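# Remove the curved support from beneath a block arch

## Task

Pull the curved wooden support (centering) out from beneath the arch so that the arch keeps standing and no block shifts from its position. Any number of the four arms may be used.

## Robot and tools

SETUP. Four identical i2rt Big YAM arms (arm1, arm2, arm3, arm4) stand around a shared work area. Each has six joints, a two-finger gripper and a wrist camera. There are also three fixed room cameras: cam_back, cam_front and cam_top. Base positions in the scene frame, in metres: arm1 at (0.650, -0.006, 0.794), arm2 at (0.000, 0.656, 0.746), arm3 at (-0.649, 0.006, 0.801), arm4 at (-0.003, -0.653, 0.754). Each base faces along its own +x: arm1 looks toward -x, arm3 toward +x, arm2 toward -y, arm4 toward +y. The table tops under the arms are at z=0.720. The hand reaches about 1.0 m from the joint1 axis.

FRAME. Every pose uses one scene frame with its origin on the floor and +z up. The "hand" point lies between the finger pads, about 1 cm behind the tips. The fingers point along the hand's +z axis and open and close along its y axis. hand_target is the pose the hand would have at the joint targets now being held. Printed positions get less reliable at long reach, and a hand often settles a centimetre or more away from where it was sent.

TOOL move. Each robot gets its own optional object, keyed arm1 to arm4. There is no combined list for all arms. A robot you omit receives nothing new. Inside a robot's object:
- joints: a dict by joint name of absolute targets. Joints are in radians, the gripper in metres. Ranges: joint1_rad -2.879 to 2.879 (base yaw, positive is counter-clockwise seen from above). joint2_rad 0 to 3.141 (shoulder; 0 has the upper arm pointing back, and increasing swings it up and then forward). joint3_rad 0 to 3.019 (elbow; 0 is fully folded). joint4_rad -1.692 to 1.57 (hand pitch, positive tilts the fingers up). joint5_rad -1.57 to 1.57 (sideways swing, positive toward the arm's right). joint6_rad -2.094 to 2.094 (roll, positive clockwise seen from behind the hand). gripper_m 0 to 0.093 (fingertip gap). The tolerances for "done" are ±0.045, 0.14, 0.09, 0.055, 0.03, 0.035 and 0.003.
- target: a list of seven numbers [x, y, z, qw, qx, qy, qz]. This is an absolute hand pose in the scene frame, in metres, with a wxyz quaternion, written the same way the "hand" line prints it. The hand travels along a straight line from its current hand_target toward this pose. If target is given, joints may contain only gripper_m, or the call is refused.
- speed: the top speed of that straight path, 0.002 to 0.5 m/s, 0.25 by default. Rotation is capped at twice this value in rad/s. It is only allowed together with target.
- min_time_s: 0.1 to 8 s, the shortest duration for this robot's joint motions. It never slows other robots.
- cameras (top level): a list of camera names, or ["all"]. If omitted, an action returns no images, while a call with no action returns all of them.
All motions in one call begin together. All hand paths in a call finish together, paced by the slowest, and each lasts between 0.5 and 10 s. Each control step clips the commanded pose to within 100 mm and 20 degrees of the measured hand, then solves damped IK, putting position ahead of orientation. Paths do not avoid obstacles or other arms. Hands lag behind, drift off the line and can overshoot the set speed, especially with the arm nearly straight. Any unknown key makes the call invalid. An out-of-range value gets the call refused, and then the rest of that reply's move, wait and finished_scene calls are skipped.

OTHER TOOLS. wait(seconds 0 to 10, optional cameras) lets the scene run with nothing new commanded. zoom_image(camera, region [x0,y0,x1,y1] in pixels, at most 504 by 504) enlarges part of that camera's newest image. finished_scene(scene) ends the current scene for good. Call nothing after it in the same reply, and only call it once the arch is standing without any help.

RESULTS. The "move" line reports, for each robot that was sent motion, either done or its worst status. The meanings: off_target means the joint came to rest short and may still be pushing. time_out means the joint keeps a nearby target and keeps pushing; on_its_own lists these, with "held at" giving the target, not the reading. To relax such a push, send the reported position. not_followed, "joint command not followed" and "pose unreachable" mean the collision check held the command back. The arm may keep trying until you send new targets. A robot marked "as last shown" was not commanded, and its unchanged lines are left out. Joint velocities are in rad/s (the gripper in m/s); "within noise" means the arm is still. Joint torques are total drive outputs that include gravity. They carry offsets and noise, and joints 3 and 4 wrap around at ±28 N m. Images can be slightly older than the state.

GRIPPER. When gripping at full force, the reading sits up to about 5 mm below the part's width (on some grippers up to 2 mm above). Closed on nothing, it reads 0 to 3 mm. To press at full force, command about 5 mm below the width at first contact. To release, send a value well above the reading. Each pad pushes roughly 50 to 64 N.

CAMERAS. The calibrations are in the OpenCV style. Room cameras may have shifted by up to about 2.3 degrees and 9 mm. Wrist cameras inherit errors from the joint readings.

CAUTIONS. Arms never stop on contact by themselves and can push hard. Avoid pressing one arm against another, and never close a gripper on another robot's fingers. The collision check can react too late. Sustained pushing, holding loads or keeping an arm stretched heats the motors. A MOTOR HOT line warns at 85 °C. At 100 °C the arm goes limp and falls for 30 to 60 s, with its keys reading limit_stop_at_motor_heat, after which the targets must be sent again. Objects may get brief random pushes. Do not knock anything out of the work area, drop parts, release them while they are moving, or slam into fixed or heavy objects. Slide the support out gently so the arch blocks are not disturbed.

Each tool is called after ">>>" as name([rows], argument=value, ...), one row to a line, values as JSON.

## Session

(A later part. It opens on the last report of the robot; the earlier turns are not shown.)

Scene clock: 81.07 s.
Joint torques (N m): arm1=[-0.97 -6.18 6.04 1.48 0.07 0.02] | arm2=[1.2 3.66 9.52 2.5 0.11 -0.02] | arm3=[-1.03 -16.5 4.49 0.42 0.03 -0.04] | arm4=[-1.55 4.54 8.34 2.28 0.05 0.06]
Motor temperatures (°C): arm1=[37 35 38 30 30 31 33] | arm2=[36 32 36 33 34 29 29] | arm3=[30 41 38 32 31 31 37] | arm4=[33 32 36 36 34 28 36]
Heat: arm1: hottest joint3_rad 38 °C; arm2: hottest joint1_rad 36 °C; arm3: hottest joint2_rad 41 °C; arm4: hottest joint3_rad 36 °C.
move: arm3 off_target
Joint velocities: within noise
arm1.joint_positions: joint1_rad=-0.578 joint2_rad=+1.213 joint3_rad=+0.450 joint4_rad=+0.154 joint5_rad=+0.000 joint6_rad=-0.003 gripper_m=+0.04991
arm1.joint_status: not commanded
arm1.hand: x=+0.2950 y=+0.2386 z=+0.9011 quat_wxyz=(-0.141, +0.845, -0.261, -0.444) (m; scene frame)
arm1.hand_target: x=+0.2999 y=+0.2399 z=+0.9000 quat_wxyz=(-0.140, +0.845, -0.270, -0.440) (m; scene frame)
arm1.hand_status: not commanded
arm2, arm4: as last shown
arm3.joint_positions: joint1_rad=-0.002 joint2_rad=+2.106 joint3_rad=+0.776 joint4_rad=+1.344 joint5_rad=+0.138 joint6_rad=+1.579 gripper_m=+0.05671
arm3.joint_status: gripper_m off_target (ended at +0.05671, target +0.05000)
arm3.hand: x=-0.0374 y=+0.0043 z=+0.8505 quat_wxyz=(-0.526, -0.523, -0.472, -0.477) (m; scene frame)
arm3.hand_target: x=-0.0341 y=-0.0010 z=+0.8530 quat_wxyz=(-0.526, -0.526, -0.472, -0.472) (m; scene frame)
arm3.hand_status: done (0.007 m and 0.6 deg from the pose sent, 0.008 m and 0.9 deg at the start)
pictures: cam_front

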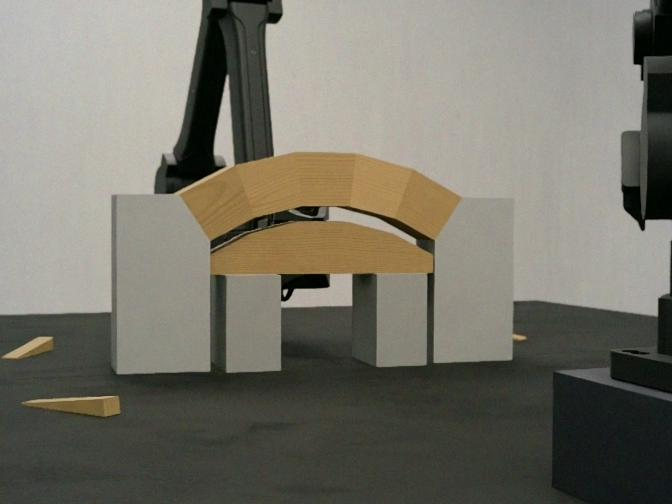

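>>> move(arm3={"target": [-0.062, 0.0055, 0.857, 0.5263, 0.5263, 0.4723, 0.4723], "speed": 0.05, "joints": {"gripper_m": 0.050}}, cameras=["cam_front", "cam_back", "arm3_cam_wrist"])

>>> zoom_image(camera="cam_front", region=[180, 140, 480, 320])

Scene clock: 82.37 s.
Joint torques (N m): arm1=[-1.03 -6.12 6.01 1.46 0.07 0.02] | arm2=[1.14 3.66 9.47 2.48 0.1 -0.01] | arm3=[0.09 -16.38 2.04 1.96 0.53 -0.05] | arm4=[-1.2 4.78 8.25 2.26 0.05 0.07]
Motor temperatures (°C): arm1=[37 35 38 30 30 31 33] | arm2=[36 32 36 33 34 29 29] | arm3=[30 41 38 32 31 31 37] | arm4=[33 32 36 36 34 28 36]
Heat: arm1: hottest joint3_rad 38 °C; arm2: hottest joint1_rad 36 °C; arm3: hottest joint2_rad 41 °C; arm4: hottest joint3_rad 36 °C.
move: arm3 off_target
Joint velocities: within noise
arm1, arm2, arm4: as last shown
arm3.joint_positions: joint1_rad=+0.001 joint2_rad=+2.078 joint3_rad=+0.721 joint4_rad=+1.354 joint5_rad=+0.143 joint6_rad=+1.581 gripper_m=+0.05671
arm3.joint_status: gripper_m off_target (ended at +0.05671, target +0.05000)
arm3.hand: x=-0.0558 y=+0.0045 z=+0.8506 quat_wxyz=(-0.522, -0.528, -0.476, -0.472) (m; scene frame)
arm3.hand_target: x=-0.0619 y=+0.0054 z=+0.8568 quat_wxyz=(-0.526, -0.526, -0.472, -0.472) (m; scene frame)
arm3.hand_status: done (0.009 m and 0.7 deg from the pose sent, 0.025 m and 0.6 deg at the start)
pictures: arm3_cam_wrist, cam_back, cam_front
camera_calibration:
arm3_cam_wrist: T_world_to_cam=[[0.00412666, 0.00626763, -0.999972, 0.85167], [-0.524598, 0.851344, 0.00317116, -0.0338937], [0.85134, 0.52457, 0.0068012, 0.167178], [0, 0, 0, 1]] pos_world=[-0.16362, -0.0641793, 0.850617]

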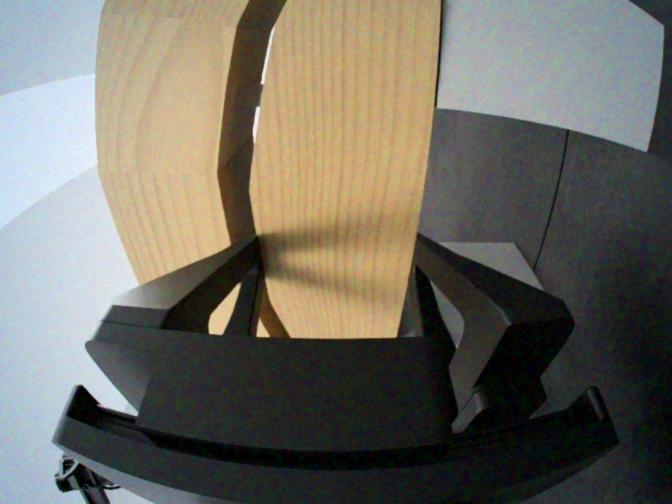

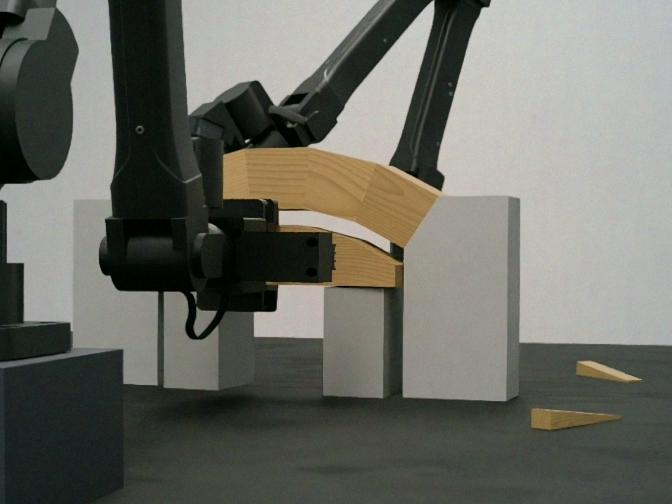

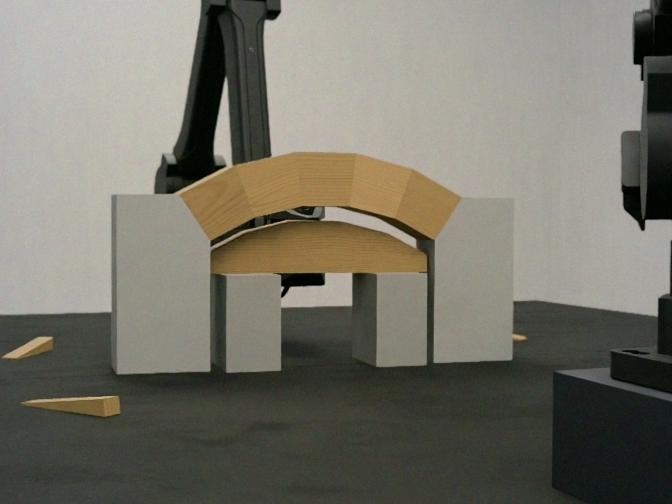

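Scaled by 1.680 from the camera's 672x504 image, which has a finer 960x720 frame.

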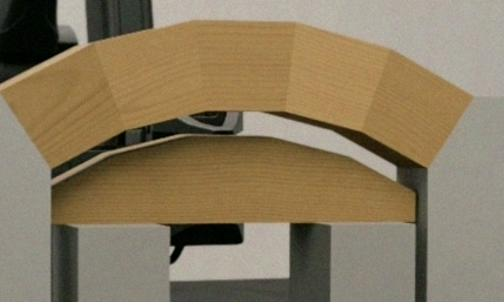

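>>> move(arm3={"target": [-0.102, 0.0095, 0.857, 0.5263, 0.5263, 0.4723, 0.4723], "speed": 0.06}, cameras=["cam_front", "cam_back"])

>>> zoom_image(camera="cam_front", region=[180, 140, 480, 320])

Scene clock: 83.77 s.
Joint torques (N m): arm1=[-1.03 -6.18 6.02 1.44 0.07 0.01] | arm2=[1.14 3.84 9.5 2.5 0.1 -0.02] | arm3=[0.26 -15.09 1.31 1.87 0.39 -0.05] | arm4=[-1.38 4.13 8.25 2.21 0.06 0.08]
Motor temperatures (°C): arm1=[37 35 38 30 30 31 33] | arm2=[36 32 36 33 34 29 29] | arm3=[30 41 38 32 31 31 37] | arm4=[33 32 36 36 34 28 36]
Heat: arm1: hottest joint3_rad 38 °C; arm2: hottest joint1_rad 36 °C; arm3: hottest joint2_rad 41 °C; arm4: hottest joint3_rad 36 °C.
move: arm3 done
Joint velocities: within noise
arm1, arm2, arm4: as last shown
arm3.joint_positions: joint1_rad=+0.014 joint2_rad=+2.055 joint3_rad=+0.609 joint4_rad=+1.441 joint5_rad=+0.162 joint6_rad=+1.581 gripper_m=+0.05671
arm3.joint_status: not commanded
arm3.hand: x=-0.0966 y=+0.0064 z=+0.8502 quat_wxyz=(-0.523, -0.530, -0.474, -0.469) (m; scene frame)
arm3.hand_target: x=-0.1019 y=+0.0095 z=+0.8568 quat_wxyz=(-0.526, -0.526, -0.472, -0.472) (m; scene frame)
arm3.hand_status: done (0.009 m and 0.7 deg from the pose sent, 0.047 m and 0.7 deg at the start)
pictures: cam_back, cam_front

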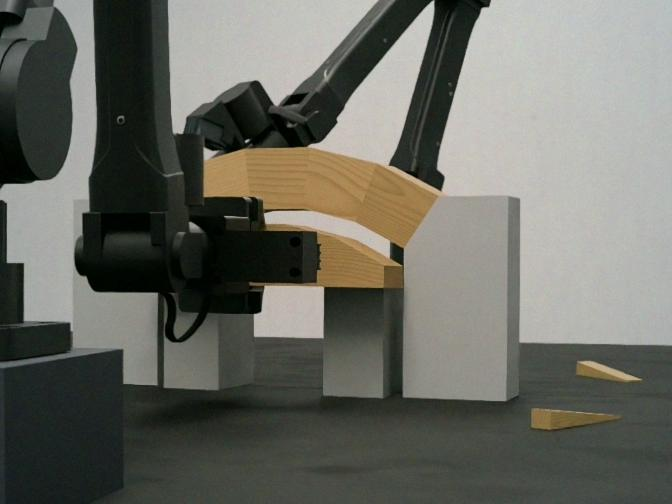

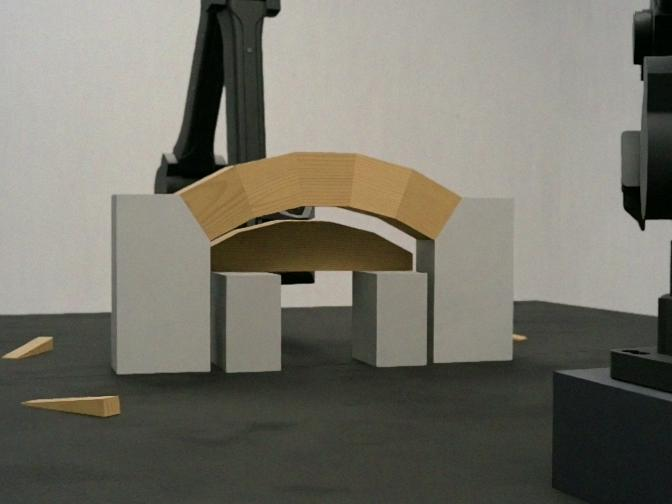

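Scaled by 1.680 from the camera's 672x504 image, which has a finer 960x720 frame.

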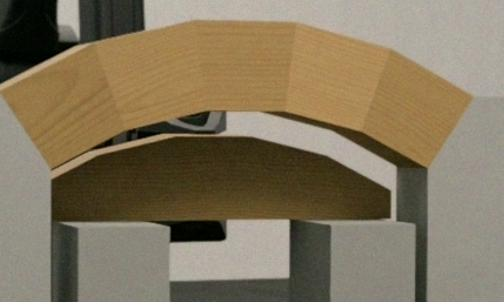

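>>> move(arm3={"target": [-0.20, 0.021, 0.86, 0.5263, 0.5263, 0.4723, 0.4723], "speed": 0.09}, cameras=["cam_front"])

>>> move(arm3={"target": [-0.24, 0.025, 0.88, 0.0, 0.7444, 0.668, 0.0], "speed": 0.3}, cameras=["cam_front", "cam_back", "arm3_cam_wrist"])

Scene clock: 86.27 s.
Joint torques (N m): arm1=[-1.03 -6.18 5.98 1.47 0.08 0.01] | arm2=[1.03 3.72 9.47 2.47 0.1 -0.01] | arm3=[0.62 -14.15 1.06 3.37 0.32 0.03] | arm4=[-0.97 4.48 8.28 2.44 0.05 0.07]
Motor temperatures (°C): arm1=[37 35 38 30 30 31 33] | arm2=[36 32 36 33 34 29 29] | arm3=[30 41 37 32 31 31 37] | arm4=[33 32 36 36 34 28 36]
Heat: arm1: hottest joint3_rad 38 °C; arm2: hottest joint1_rad 36 °C; arm3: hottest joint2_rad 41 °C; arm4: hottest joint3_rad 36 °C.
move: arm3 off_target
Joint velocities: within noise
arm1, arm2, arm4: as last shown
arm3.joint_positions: joint1_rad=+0.076 joint2_rad=+1.984 joint3_rad=+0.320 joint4_rad=+1.509 joint5_rad=+0.233 joint6_rad=+1.589 gripper_m=+0.05670
arm3.joint_status: not commanded
arm3.hand: x=-0.2062 y=+0.0160 z=+0.8295 quat_wxyz=(-0.492, -0.563, -0.511, -0.424) (m; scene frame)
arm3.hand_target: x=-0.2002 y=+0.0209 z=+0.8596 quat_wxyz=(-0.509, -0.545, -0.486, -0.455) (m; scene frame)
arm3.hand_status: off_target (0.032 m and 9.2 deg from the pose sent, 0.105 m and 0.7 deg at the start; a joint's target at an end of its range on 35 of 51 steps)
pictures: cam_front

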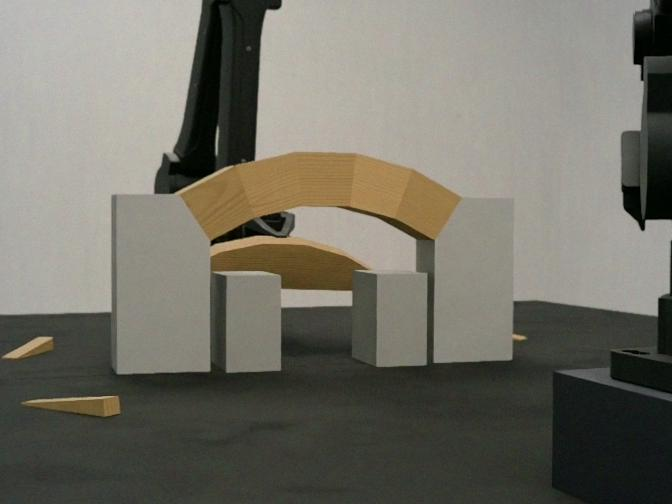

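Scene clock: 89.63 s.
Joint torques (N m): arm1=[-0.91 -6.3 6.01 1.43 0.06 0.01] | arm2=[1.2 3.78 9.51 2.4 0.11 -0.03] | arm3=[-1.14 -10.81 14.31 -0.91 0.11 0.06] | arm4=[-1.2 4.19 8.24 2.25 0.05 0.08]
Motor temperatures (°C): arm1=[37 35 38 30 30 31 33] | arm2=[36 32 37 33 34 29 29] | arm3=[30 41 38 32 30 31 37] | arm4=[33 32 36 36 34 28 36]
Heat: arm1: hottest joint3_rad 38 °C; arm2: hottest joint3_rad 37 °C; arm3: hottest joint2_rad 41 °C; arm4: hottest joint3_rad 36 °C.
move: arm3 off_target
Joint velocities: within noise
arm1, arm2, arm4: as last shown
arm3.joint_positions: joint1_rad=+0.016 joint2_rad=+1.513 joint3_rad=+0.955 joint4_rad=-1.055 joint5_rad=-0.003 joint6_rad=+1.725 gripper_m=+0.05670
arm3.joint_status: not commanded
arm3.hand: x=-0.2677 y=+0.0270 z=+0.8607 quat_wxyz=(+0.014, -0.741, -0.671, +0.020) (m; scene frame)
arm3.hand_target: x=-0.2413 y=+0.0249 z=+0.8806 quat_wxyz=(+0.000, -0.744, -0.668, +0.000) (m; scene frame)
arm3.hand_status: off_target (0.034 m and 2.9 deg from the pose sent, 0.061 m and 80.9 deg at the start)
pictures: arm3_cam_wrist, cam_back, cam_front
camera_calibration:
arm3_cam_wrist: T_world_to_cam=[[-0.993901, 0.104887, 0.0340547, -0.297348], [0.104241, 0.79282, 0.600474, -0.508448], [0.0359828, 0.600362, -0.798919, 0.808911], [0, 0, 0, 1]] pos_world=[-0.27164, -0.0513432, 0.96169]

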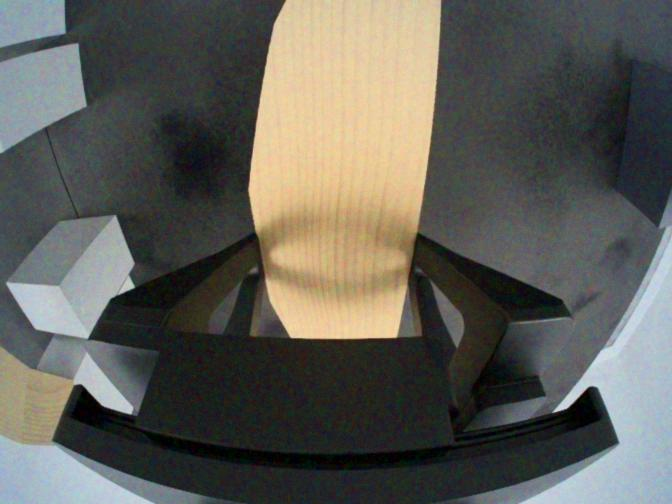

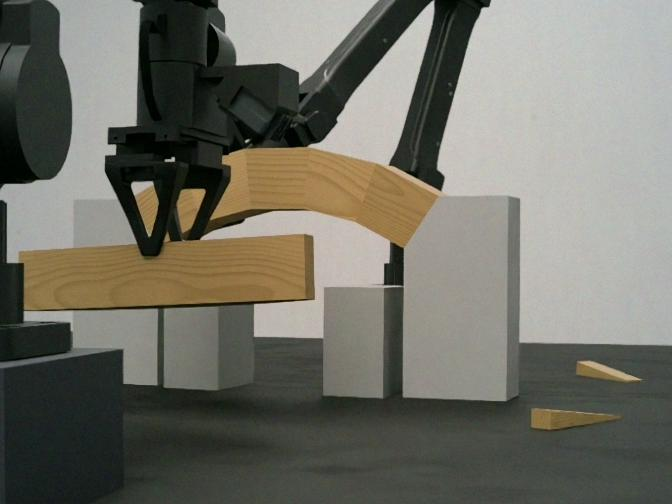

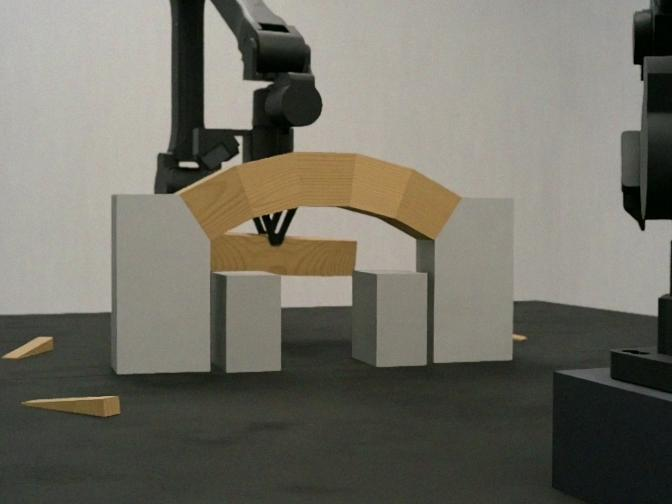

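>>> move(arm3={"target": [-0.23, 0.025, 0.80, 0.0, 0.7444, 0.668, 0.0], "speed": 0.15}, cameras=["cam_back", "cam_front"])

Scene clock: 91.13 s.
Joint torques (N m): arm1=[-0.97 -6.18 6.01 1.44 0.08 0.02] | arm2=[1.32 3.9 9.5 2.51 0.11 -0.01] | arm3=[-0.91 -13.1 8.23 0.14 0.1 0.06] | arm4=[-1.03 4.66 8.27 2.39 0.09 0.08]
Motor temperatures (°C): arm1=[37 35 38 30 30 31 33] | arm2=[36 32 37 33 34 29 29] | arm3=[30 41 38 32 30 31 37] | arm4=[33 32 36 36 34 28 36]
Heat: arm1: hottest joint3_rad 38 °C; arm2: hottest joint3_rad 37 °C; arm3: hottest joint2_rad 41 °C; arm4: hottest joint3_rad 36 °C.
move: arm3 done
Joint velocities: within noise
arm1, arm2, arm4: as last shown
arm3.joint_positions: joint1_rad=+0.016 joint2_rad=+1.675 joint3_rad=+0.952 joint4_rad=-0.861 joint5_rad=-0.003 joint6_rad=+1.725 gripper_m=+0.05670
arm3.joint_status: not commanded
arm3.hand: x=-0.2379 y=+0.0283 z=+0.7972 quat_wxyz=(+0.005, -0.742, -0.671, +0.009) (m; scene frame)
arm3.hand_target: x=-0.2300 y=+0.0249 z=+0.8002 quat_wxyz=(+0.000, -0.744, -0.668, +0.000) (m; scene frame)
arm3.hand_status: done (0.009 m and 1.3 deg from the pose sent, 0.071 m and 2.9 deg at the start)
pictures: cam_back, cam_front

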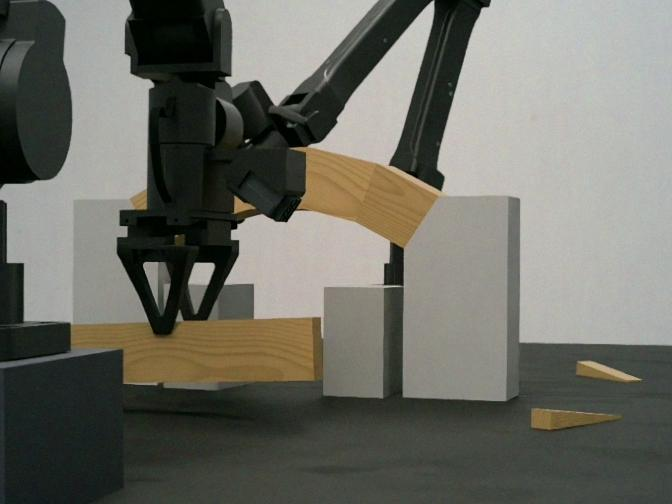

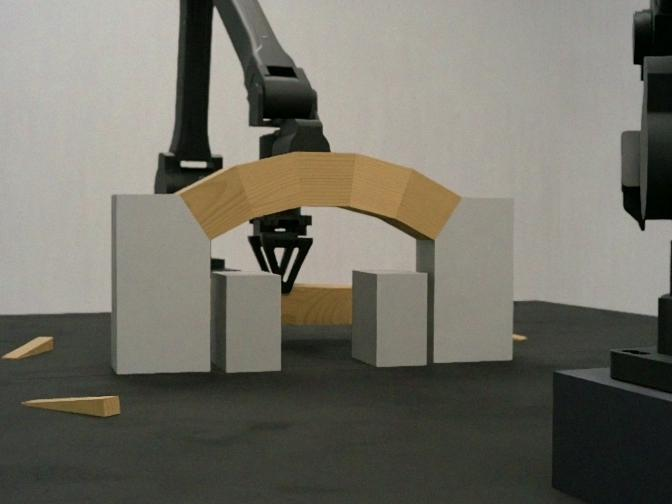

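>>> move(arm3={"target": [-0.232, 0.025, 0.778, 0.0, 0.7444, 0.668, 0.0], "speed": 0.06}, cameras=["cam_back"])

Scene clock: 92.40 s.
Joint torques (N m): arm1=[-1.03 -6.18 6.04 1.5 0.07 0.01] | arm2=[1.08 3.96 9.52 2.5 0.09 -0.02] | arm3=[-1.03 -12.98 7.72 0.18 0.11 0.08] | arm4=[-0.85 4.42 8.12 2.44 0.04 0.08]
Motor temperatures (°C): arm1=[37 35 38 30 30 31 33] | arm2=[36 32 37 33 34 29 29] | arm3=[30 41 39 32 30 31 37] | arm4=[33 32 36 36 34 28 35]
Heat: arm1: hottest joint3_rad 38 °C; arm2: hottest joint3_rad 37 °C; arm3: hottest joint2_rad 41 °C; arm4: hottest joint3_rad 36 °C.
move: arm3 done
Joint velocities: within noise
arm1: as last shown
arm2.joint_positions: joint1_rad=-0.491 joint2_rad=+0.571 joint3_rad=+1.396 joint4_rad=-1.145 joint5_rad=+0.158 joint6_rad=+0.378 gripper_m=+0.09396
arm2.joint_status: not commanded
arm2.hand: x=-0.1424 y=+0.4717 z=+1.3418 quat_wxyz=(-0.330, -0.780, -0.216, +0.486) (m; scene frame)
arm2.hand_target: x=-0.1404 y=+0.4751 z=+1.3501 quat_wxyz=(-0.336, -0.774, -0.213, +0.492) (m; scene frame)
arm2.hand_status: not commanded
arm3.joint_positions: joint1_rad=+0.016 joint2_rad=+1.713 joint3_rad=+0.930 joint4_rad=-0.799 joint5_rad=-0.003 joint6_rad=+1.725 gripper_m=+0.05670
arm3.joint_status: not commanded
arm3.hand: x=-0.2395 y=+0.0281 z=+0.7761 quat_wxyz=(+0.005, -0.742, -0.671, +0.008) (m; scene frame)
arm3.hand_target: x=-0.2322 y=+0.0250 z=+0.7780 quat_wxyz=(+0.000, -0.744, -0.668, +0.000) (m; scene frame)
arm3.hand_status: done (0.008 m and 1.2 deg from the pose sent, 0.020 m and 1.3 deg at the start)
arm4.joint_positions: joint1_rad=-0.377 joint2_rad=+0.615 joint3_rad=+1.493 joint4_rad=-1.274 joint5_rad=+0.157 joint6_rad=-0.616 gripper_m=+0.09396
arm4.joint_status: not commanded
arm4.hand: x=+0.0978 y=-0.4603 z=+1.3602 quat_wxyz=(-0.554, +0.623, -0.545, -0.090) (m; scene frame)
arm4.hand_target: x=+0.0963 y=-0.4637 z=+1.3683 quat_wxyz=(-0.562, +0.618, -0.542, -0.093) (m; scene frame)
arm4.hand_status: not commanded
pictures: cam_back

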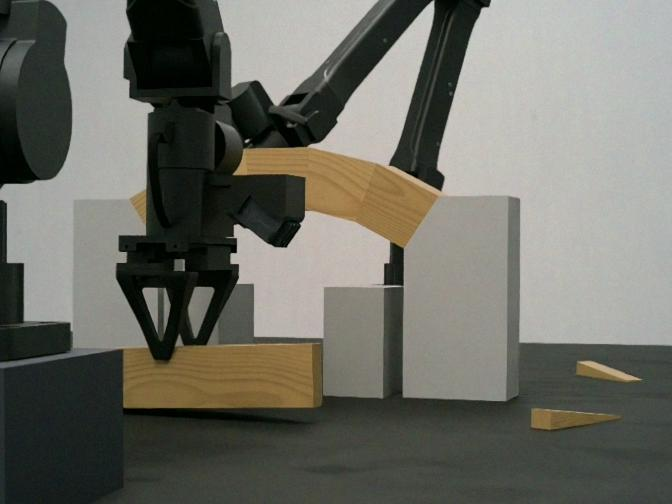

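Right end looks a bit above the table; lower a bit more.

>>> move(arm3={"target": [-0.232, 0.025, 0.765, 0.0, 0.7444, 0.668, 0.0], "speed": 0.04}, cameras=["cam_back"])

>>> zoom_image(camera="cam_back", region=[100, 300, 400, 460])

Scene clock: 93.50 s.
Joint torques (N m): arm1=[-0.91 -6.18 6.04 1.44 0.07 0.01] | arm2=[1.32 3.72 9.48 2.5 0.1 0] | arm3=[-1.03 -11.87 6.91 0.55 0.37 0.06] | arm4=[-1.26 4.89 8.38 2.29 0.04 0.07]
Motor temperatures (°C): arm1=[37 35 38 30 30 31 33] | arm2=[36 32 37 33 34 29 29] | arm3=[30 41 39 32 30 31 37] | arm4=[33 32 36 36 34 28 35]
Heat: arm1: hottest joint3_rad 38 °C; arm2: hottest joint3_rad 37 °C; arm3: hottest joint2_rad 41 °C; arm4: hottest joint3_rad 36 °C.
move: arm3 done
Joint velocities: within noise
arm1, arm2, arm4: as last shown
arm3.joint_positions: joint1_rad=+0.016 joint2_rad=+1.725 joint3_rad=+0.930 joint4_rad=-0.770 joint5_rad=-0.010 joint6_rad=+1.725 gripper_m=+0.05670
arm3.joint_status: not commanded
arm3.hand: x=-0.2343 y=+0.0295 z=+0.7713 quat_wxyz=(+0.002, -0.742, -0.671, +0.000) (m; scene frame)
arm3.hand_target: x=-0.2322 y=+0.0250 z=+0.7651 quat_wxyz=(+0.000, -0.744, -0.668, +0.000) (m; scene frame)
arm3.hand_status: done (0.008 m and 0.5 deg from the pose sent, 0.014 m and 1.2 deg at the start)
pictures: cam_back

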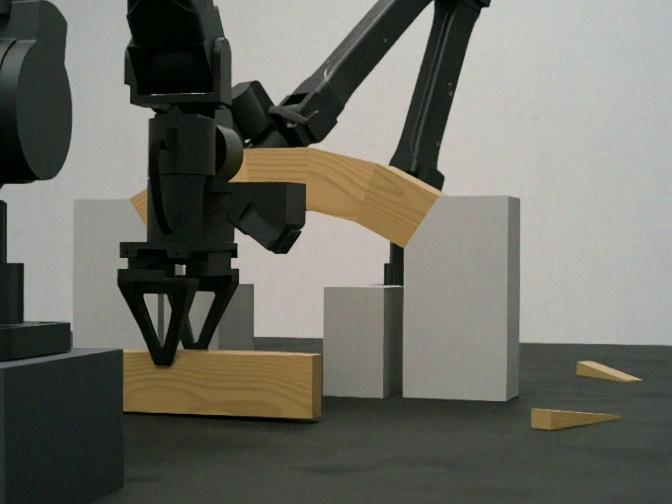

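Scaled by 1.680 from the camera's 672x504 image, which has a finer 960x720 frame.

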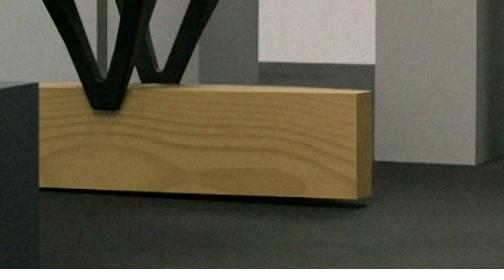

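>>> move(arm3={"joints": {"gripper_m": 0.07}, "min_time_s": 1})

>>> move(arm3={"target": [-0.24, 0.025, 0.88, 0.0, 0.7444, 0.668, 0.0], "speed": 0.15}, cameras=["cam_back", "cam_top", "cam_front"])

Scene clock: 94.23 s.
Joint torques (N m): arm1=[-1.03 -6.3 6.02 1.47 0.06 0.02] | arm2=[1.2 4.01 9.5 2.47 0.09 -0.02] | arm3=[-0.91 -11.99 6.97 0.28 0.35 0.07] | arm4=[-0.79 4.6 8.21 2.26 0.06 0.08]
Motor temperatures (°C): arm1=[37 35 38 30 30 31 33] | arm2=[36 32 37 33 34 29 29] | arm3=[30 41 39 32 30 31 37] | arm4=[33 32 36 36 34 28 35]
Heat: arm1: hottest joint3_rad 38 °C; arm2: hottest joint3_rad 37 °C; arm3: hottest joint2_rad 41 °C; arm4: hottest joint3_rad 36 °C.
move: arm3 done
Joint velocities: within noise
arm1.joint_positions: joint1_rad=-0.578 joint2_rad=+1.213 joint3_rad=+0.450 joint4_rad=+0.154 joint5_rad=+0.000 joint6_rad=-0.003 gripper_m=+0.04991
arm1.joint_status: not commanded
arm1.hand: x=+0.2950 y=+0.2386 z=+0.9011 quat_wxyz=(-0.141, +0.845, -0.261, -0.444) (m; scene frame)
arm1.hand_target: x=+0.2999 y=+0.2399 z=+0.9000 quat_wxyz=(-0.140, +0.845, -0.270, -0.440) (m; scene frame)
arm1.hand_status: not commanded
arm2, arm4: as last shown
arm3.joint_positions: joint1_rad=+0.016 joint2_rad=+1.725 joint3_rad=+0.929 joint4_rad=-0.764 joint5_rad=-0.009 joint6_rad=+1.725 gripper_m=+0.06989
arm3.joint_status: all done
arm3.hand: x=-0.2332 y=+0.0294 z=+0.7710 quat_wxyz=(+0.000, -0.742, -0.671, -0.002) (m; scene frame)
arm3.hand_target: x=-0.2321 y=+0.0250 z=+0.7652 quat_wxyz=(+0.000, -0.744, -0.668, +0.000) (m; scene frame)
arm3.hand_status: not commanded
pictures: none

Scene clock: 95.77 s.
Joint torques (N m): arm1=[-1.03 -6.18 6.01 1.44 0.07 0.02] | arm2=[1.08 3.96 9.5 2.44 0.1 -0.02] | arm3=[-1.03 -12.81 12.37 -0.81 0.35 0.06] | arm4=[-0.85 4.78 8.31 2.4 0.03 0.07]
Motor temperatures (°C): arm1=[37 35 39 30 30 31 33] | arm2=[36 32 37 33 34 29 29] | arm3=[30 41 39 32 30 31 37] | arm4=[33 32 36 36 34 28 35]
Heat: arm1: hottest joint3_rad 39 °C; arm2: hottest joint3_rad 37 °C; arm3: hottest joint2_rad 41 °C; arm4: hottest joint3_rad 36 °C.
move: arm3 off_target
Joint velocities: within noise
arm1, arm2, arm4: as last shown
arm3.joint_positions: joint1_rad=+0.016 joint2_rad=+1.532 joint3_rad=+0.979 joint4_rad=-1.056 joint5_rad=-0.009 joint6_rad=+1.725 gripper_m=+0.06995
arm3.joint_status: not commanded
arm3.hand: x=-0.2590 y=+0.0286 z=+0.8609 quat_wxyz=(+0.016, -0.742, -0.671, +0.017) (m; scene frame)
arm3.hand_target: x=-0.2409 y=+0.0250 z=+0.8801 quat_wxyz=(+0.000, -0.744, -0.668, +0.000) (m; scene frame)
arm3.hand_status: off_target (0.027 m and 2.7 deg from the pose sent, 0.109 m and 0.5 deg at the start)
pictures: cam_back, cam_front, cam_top

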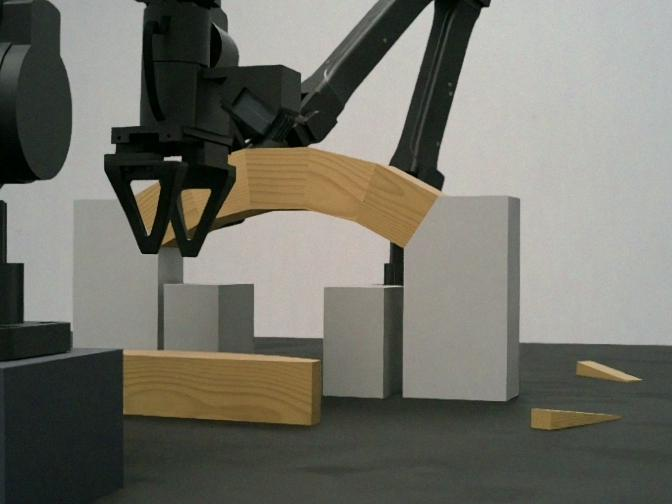

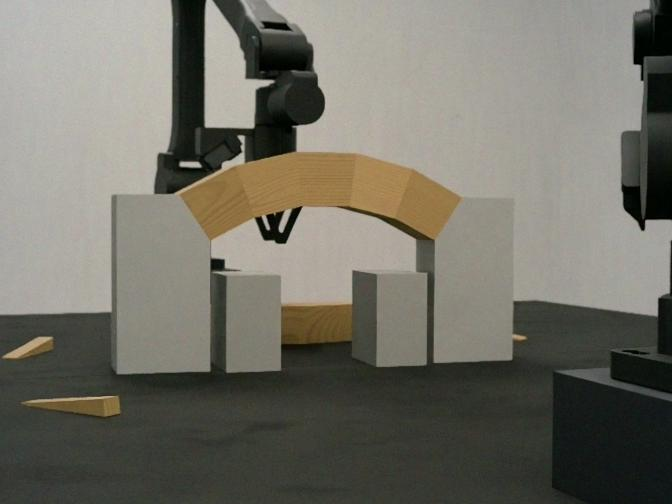

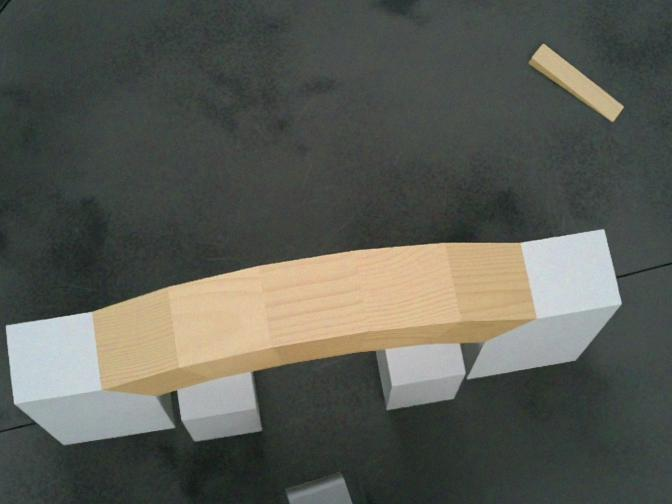

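>>> finished_scene(scene=1)

The scene is finished: the task was done.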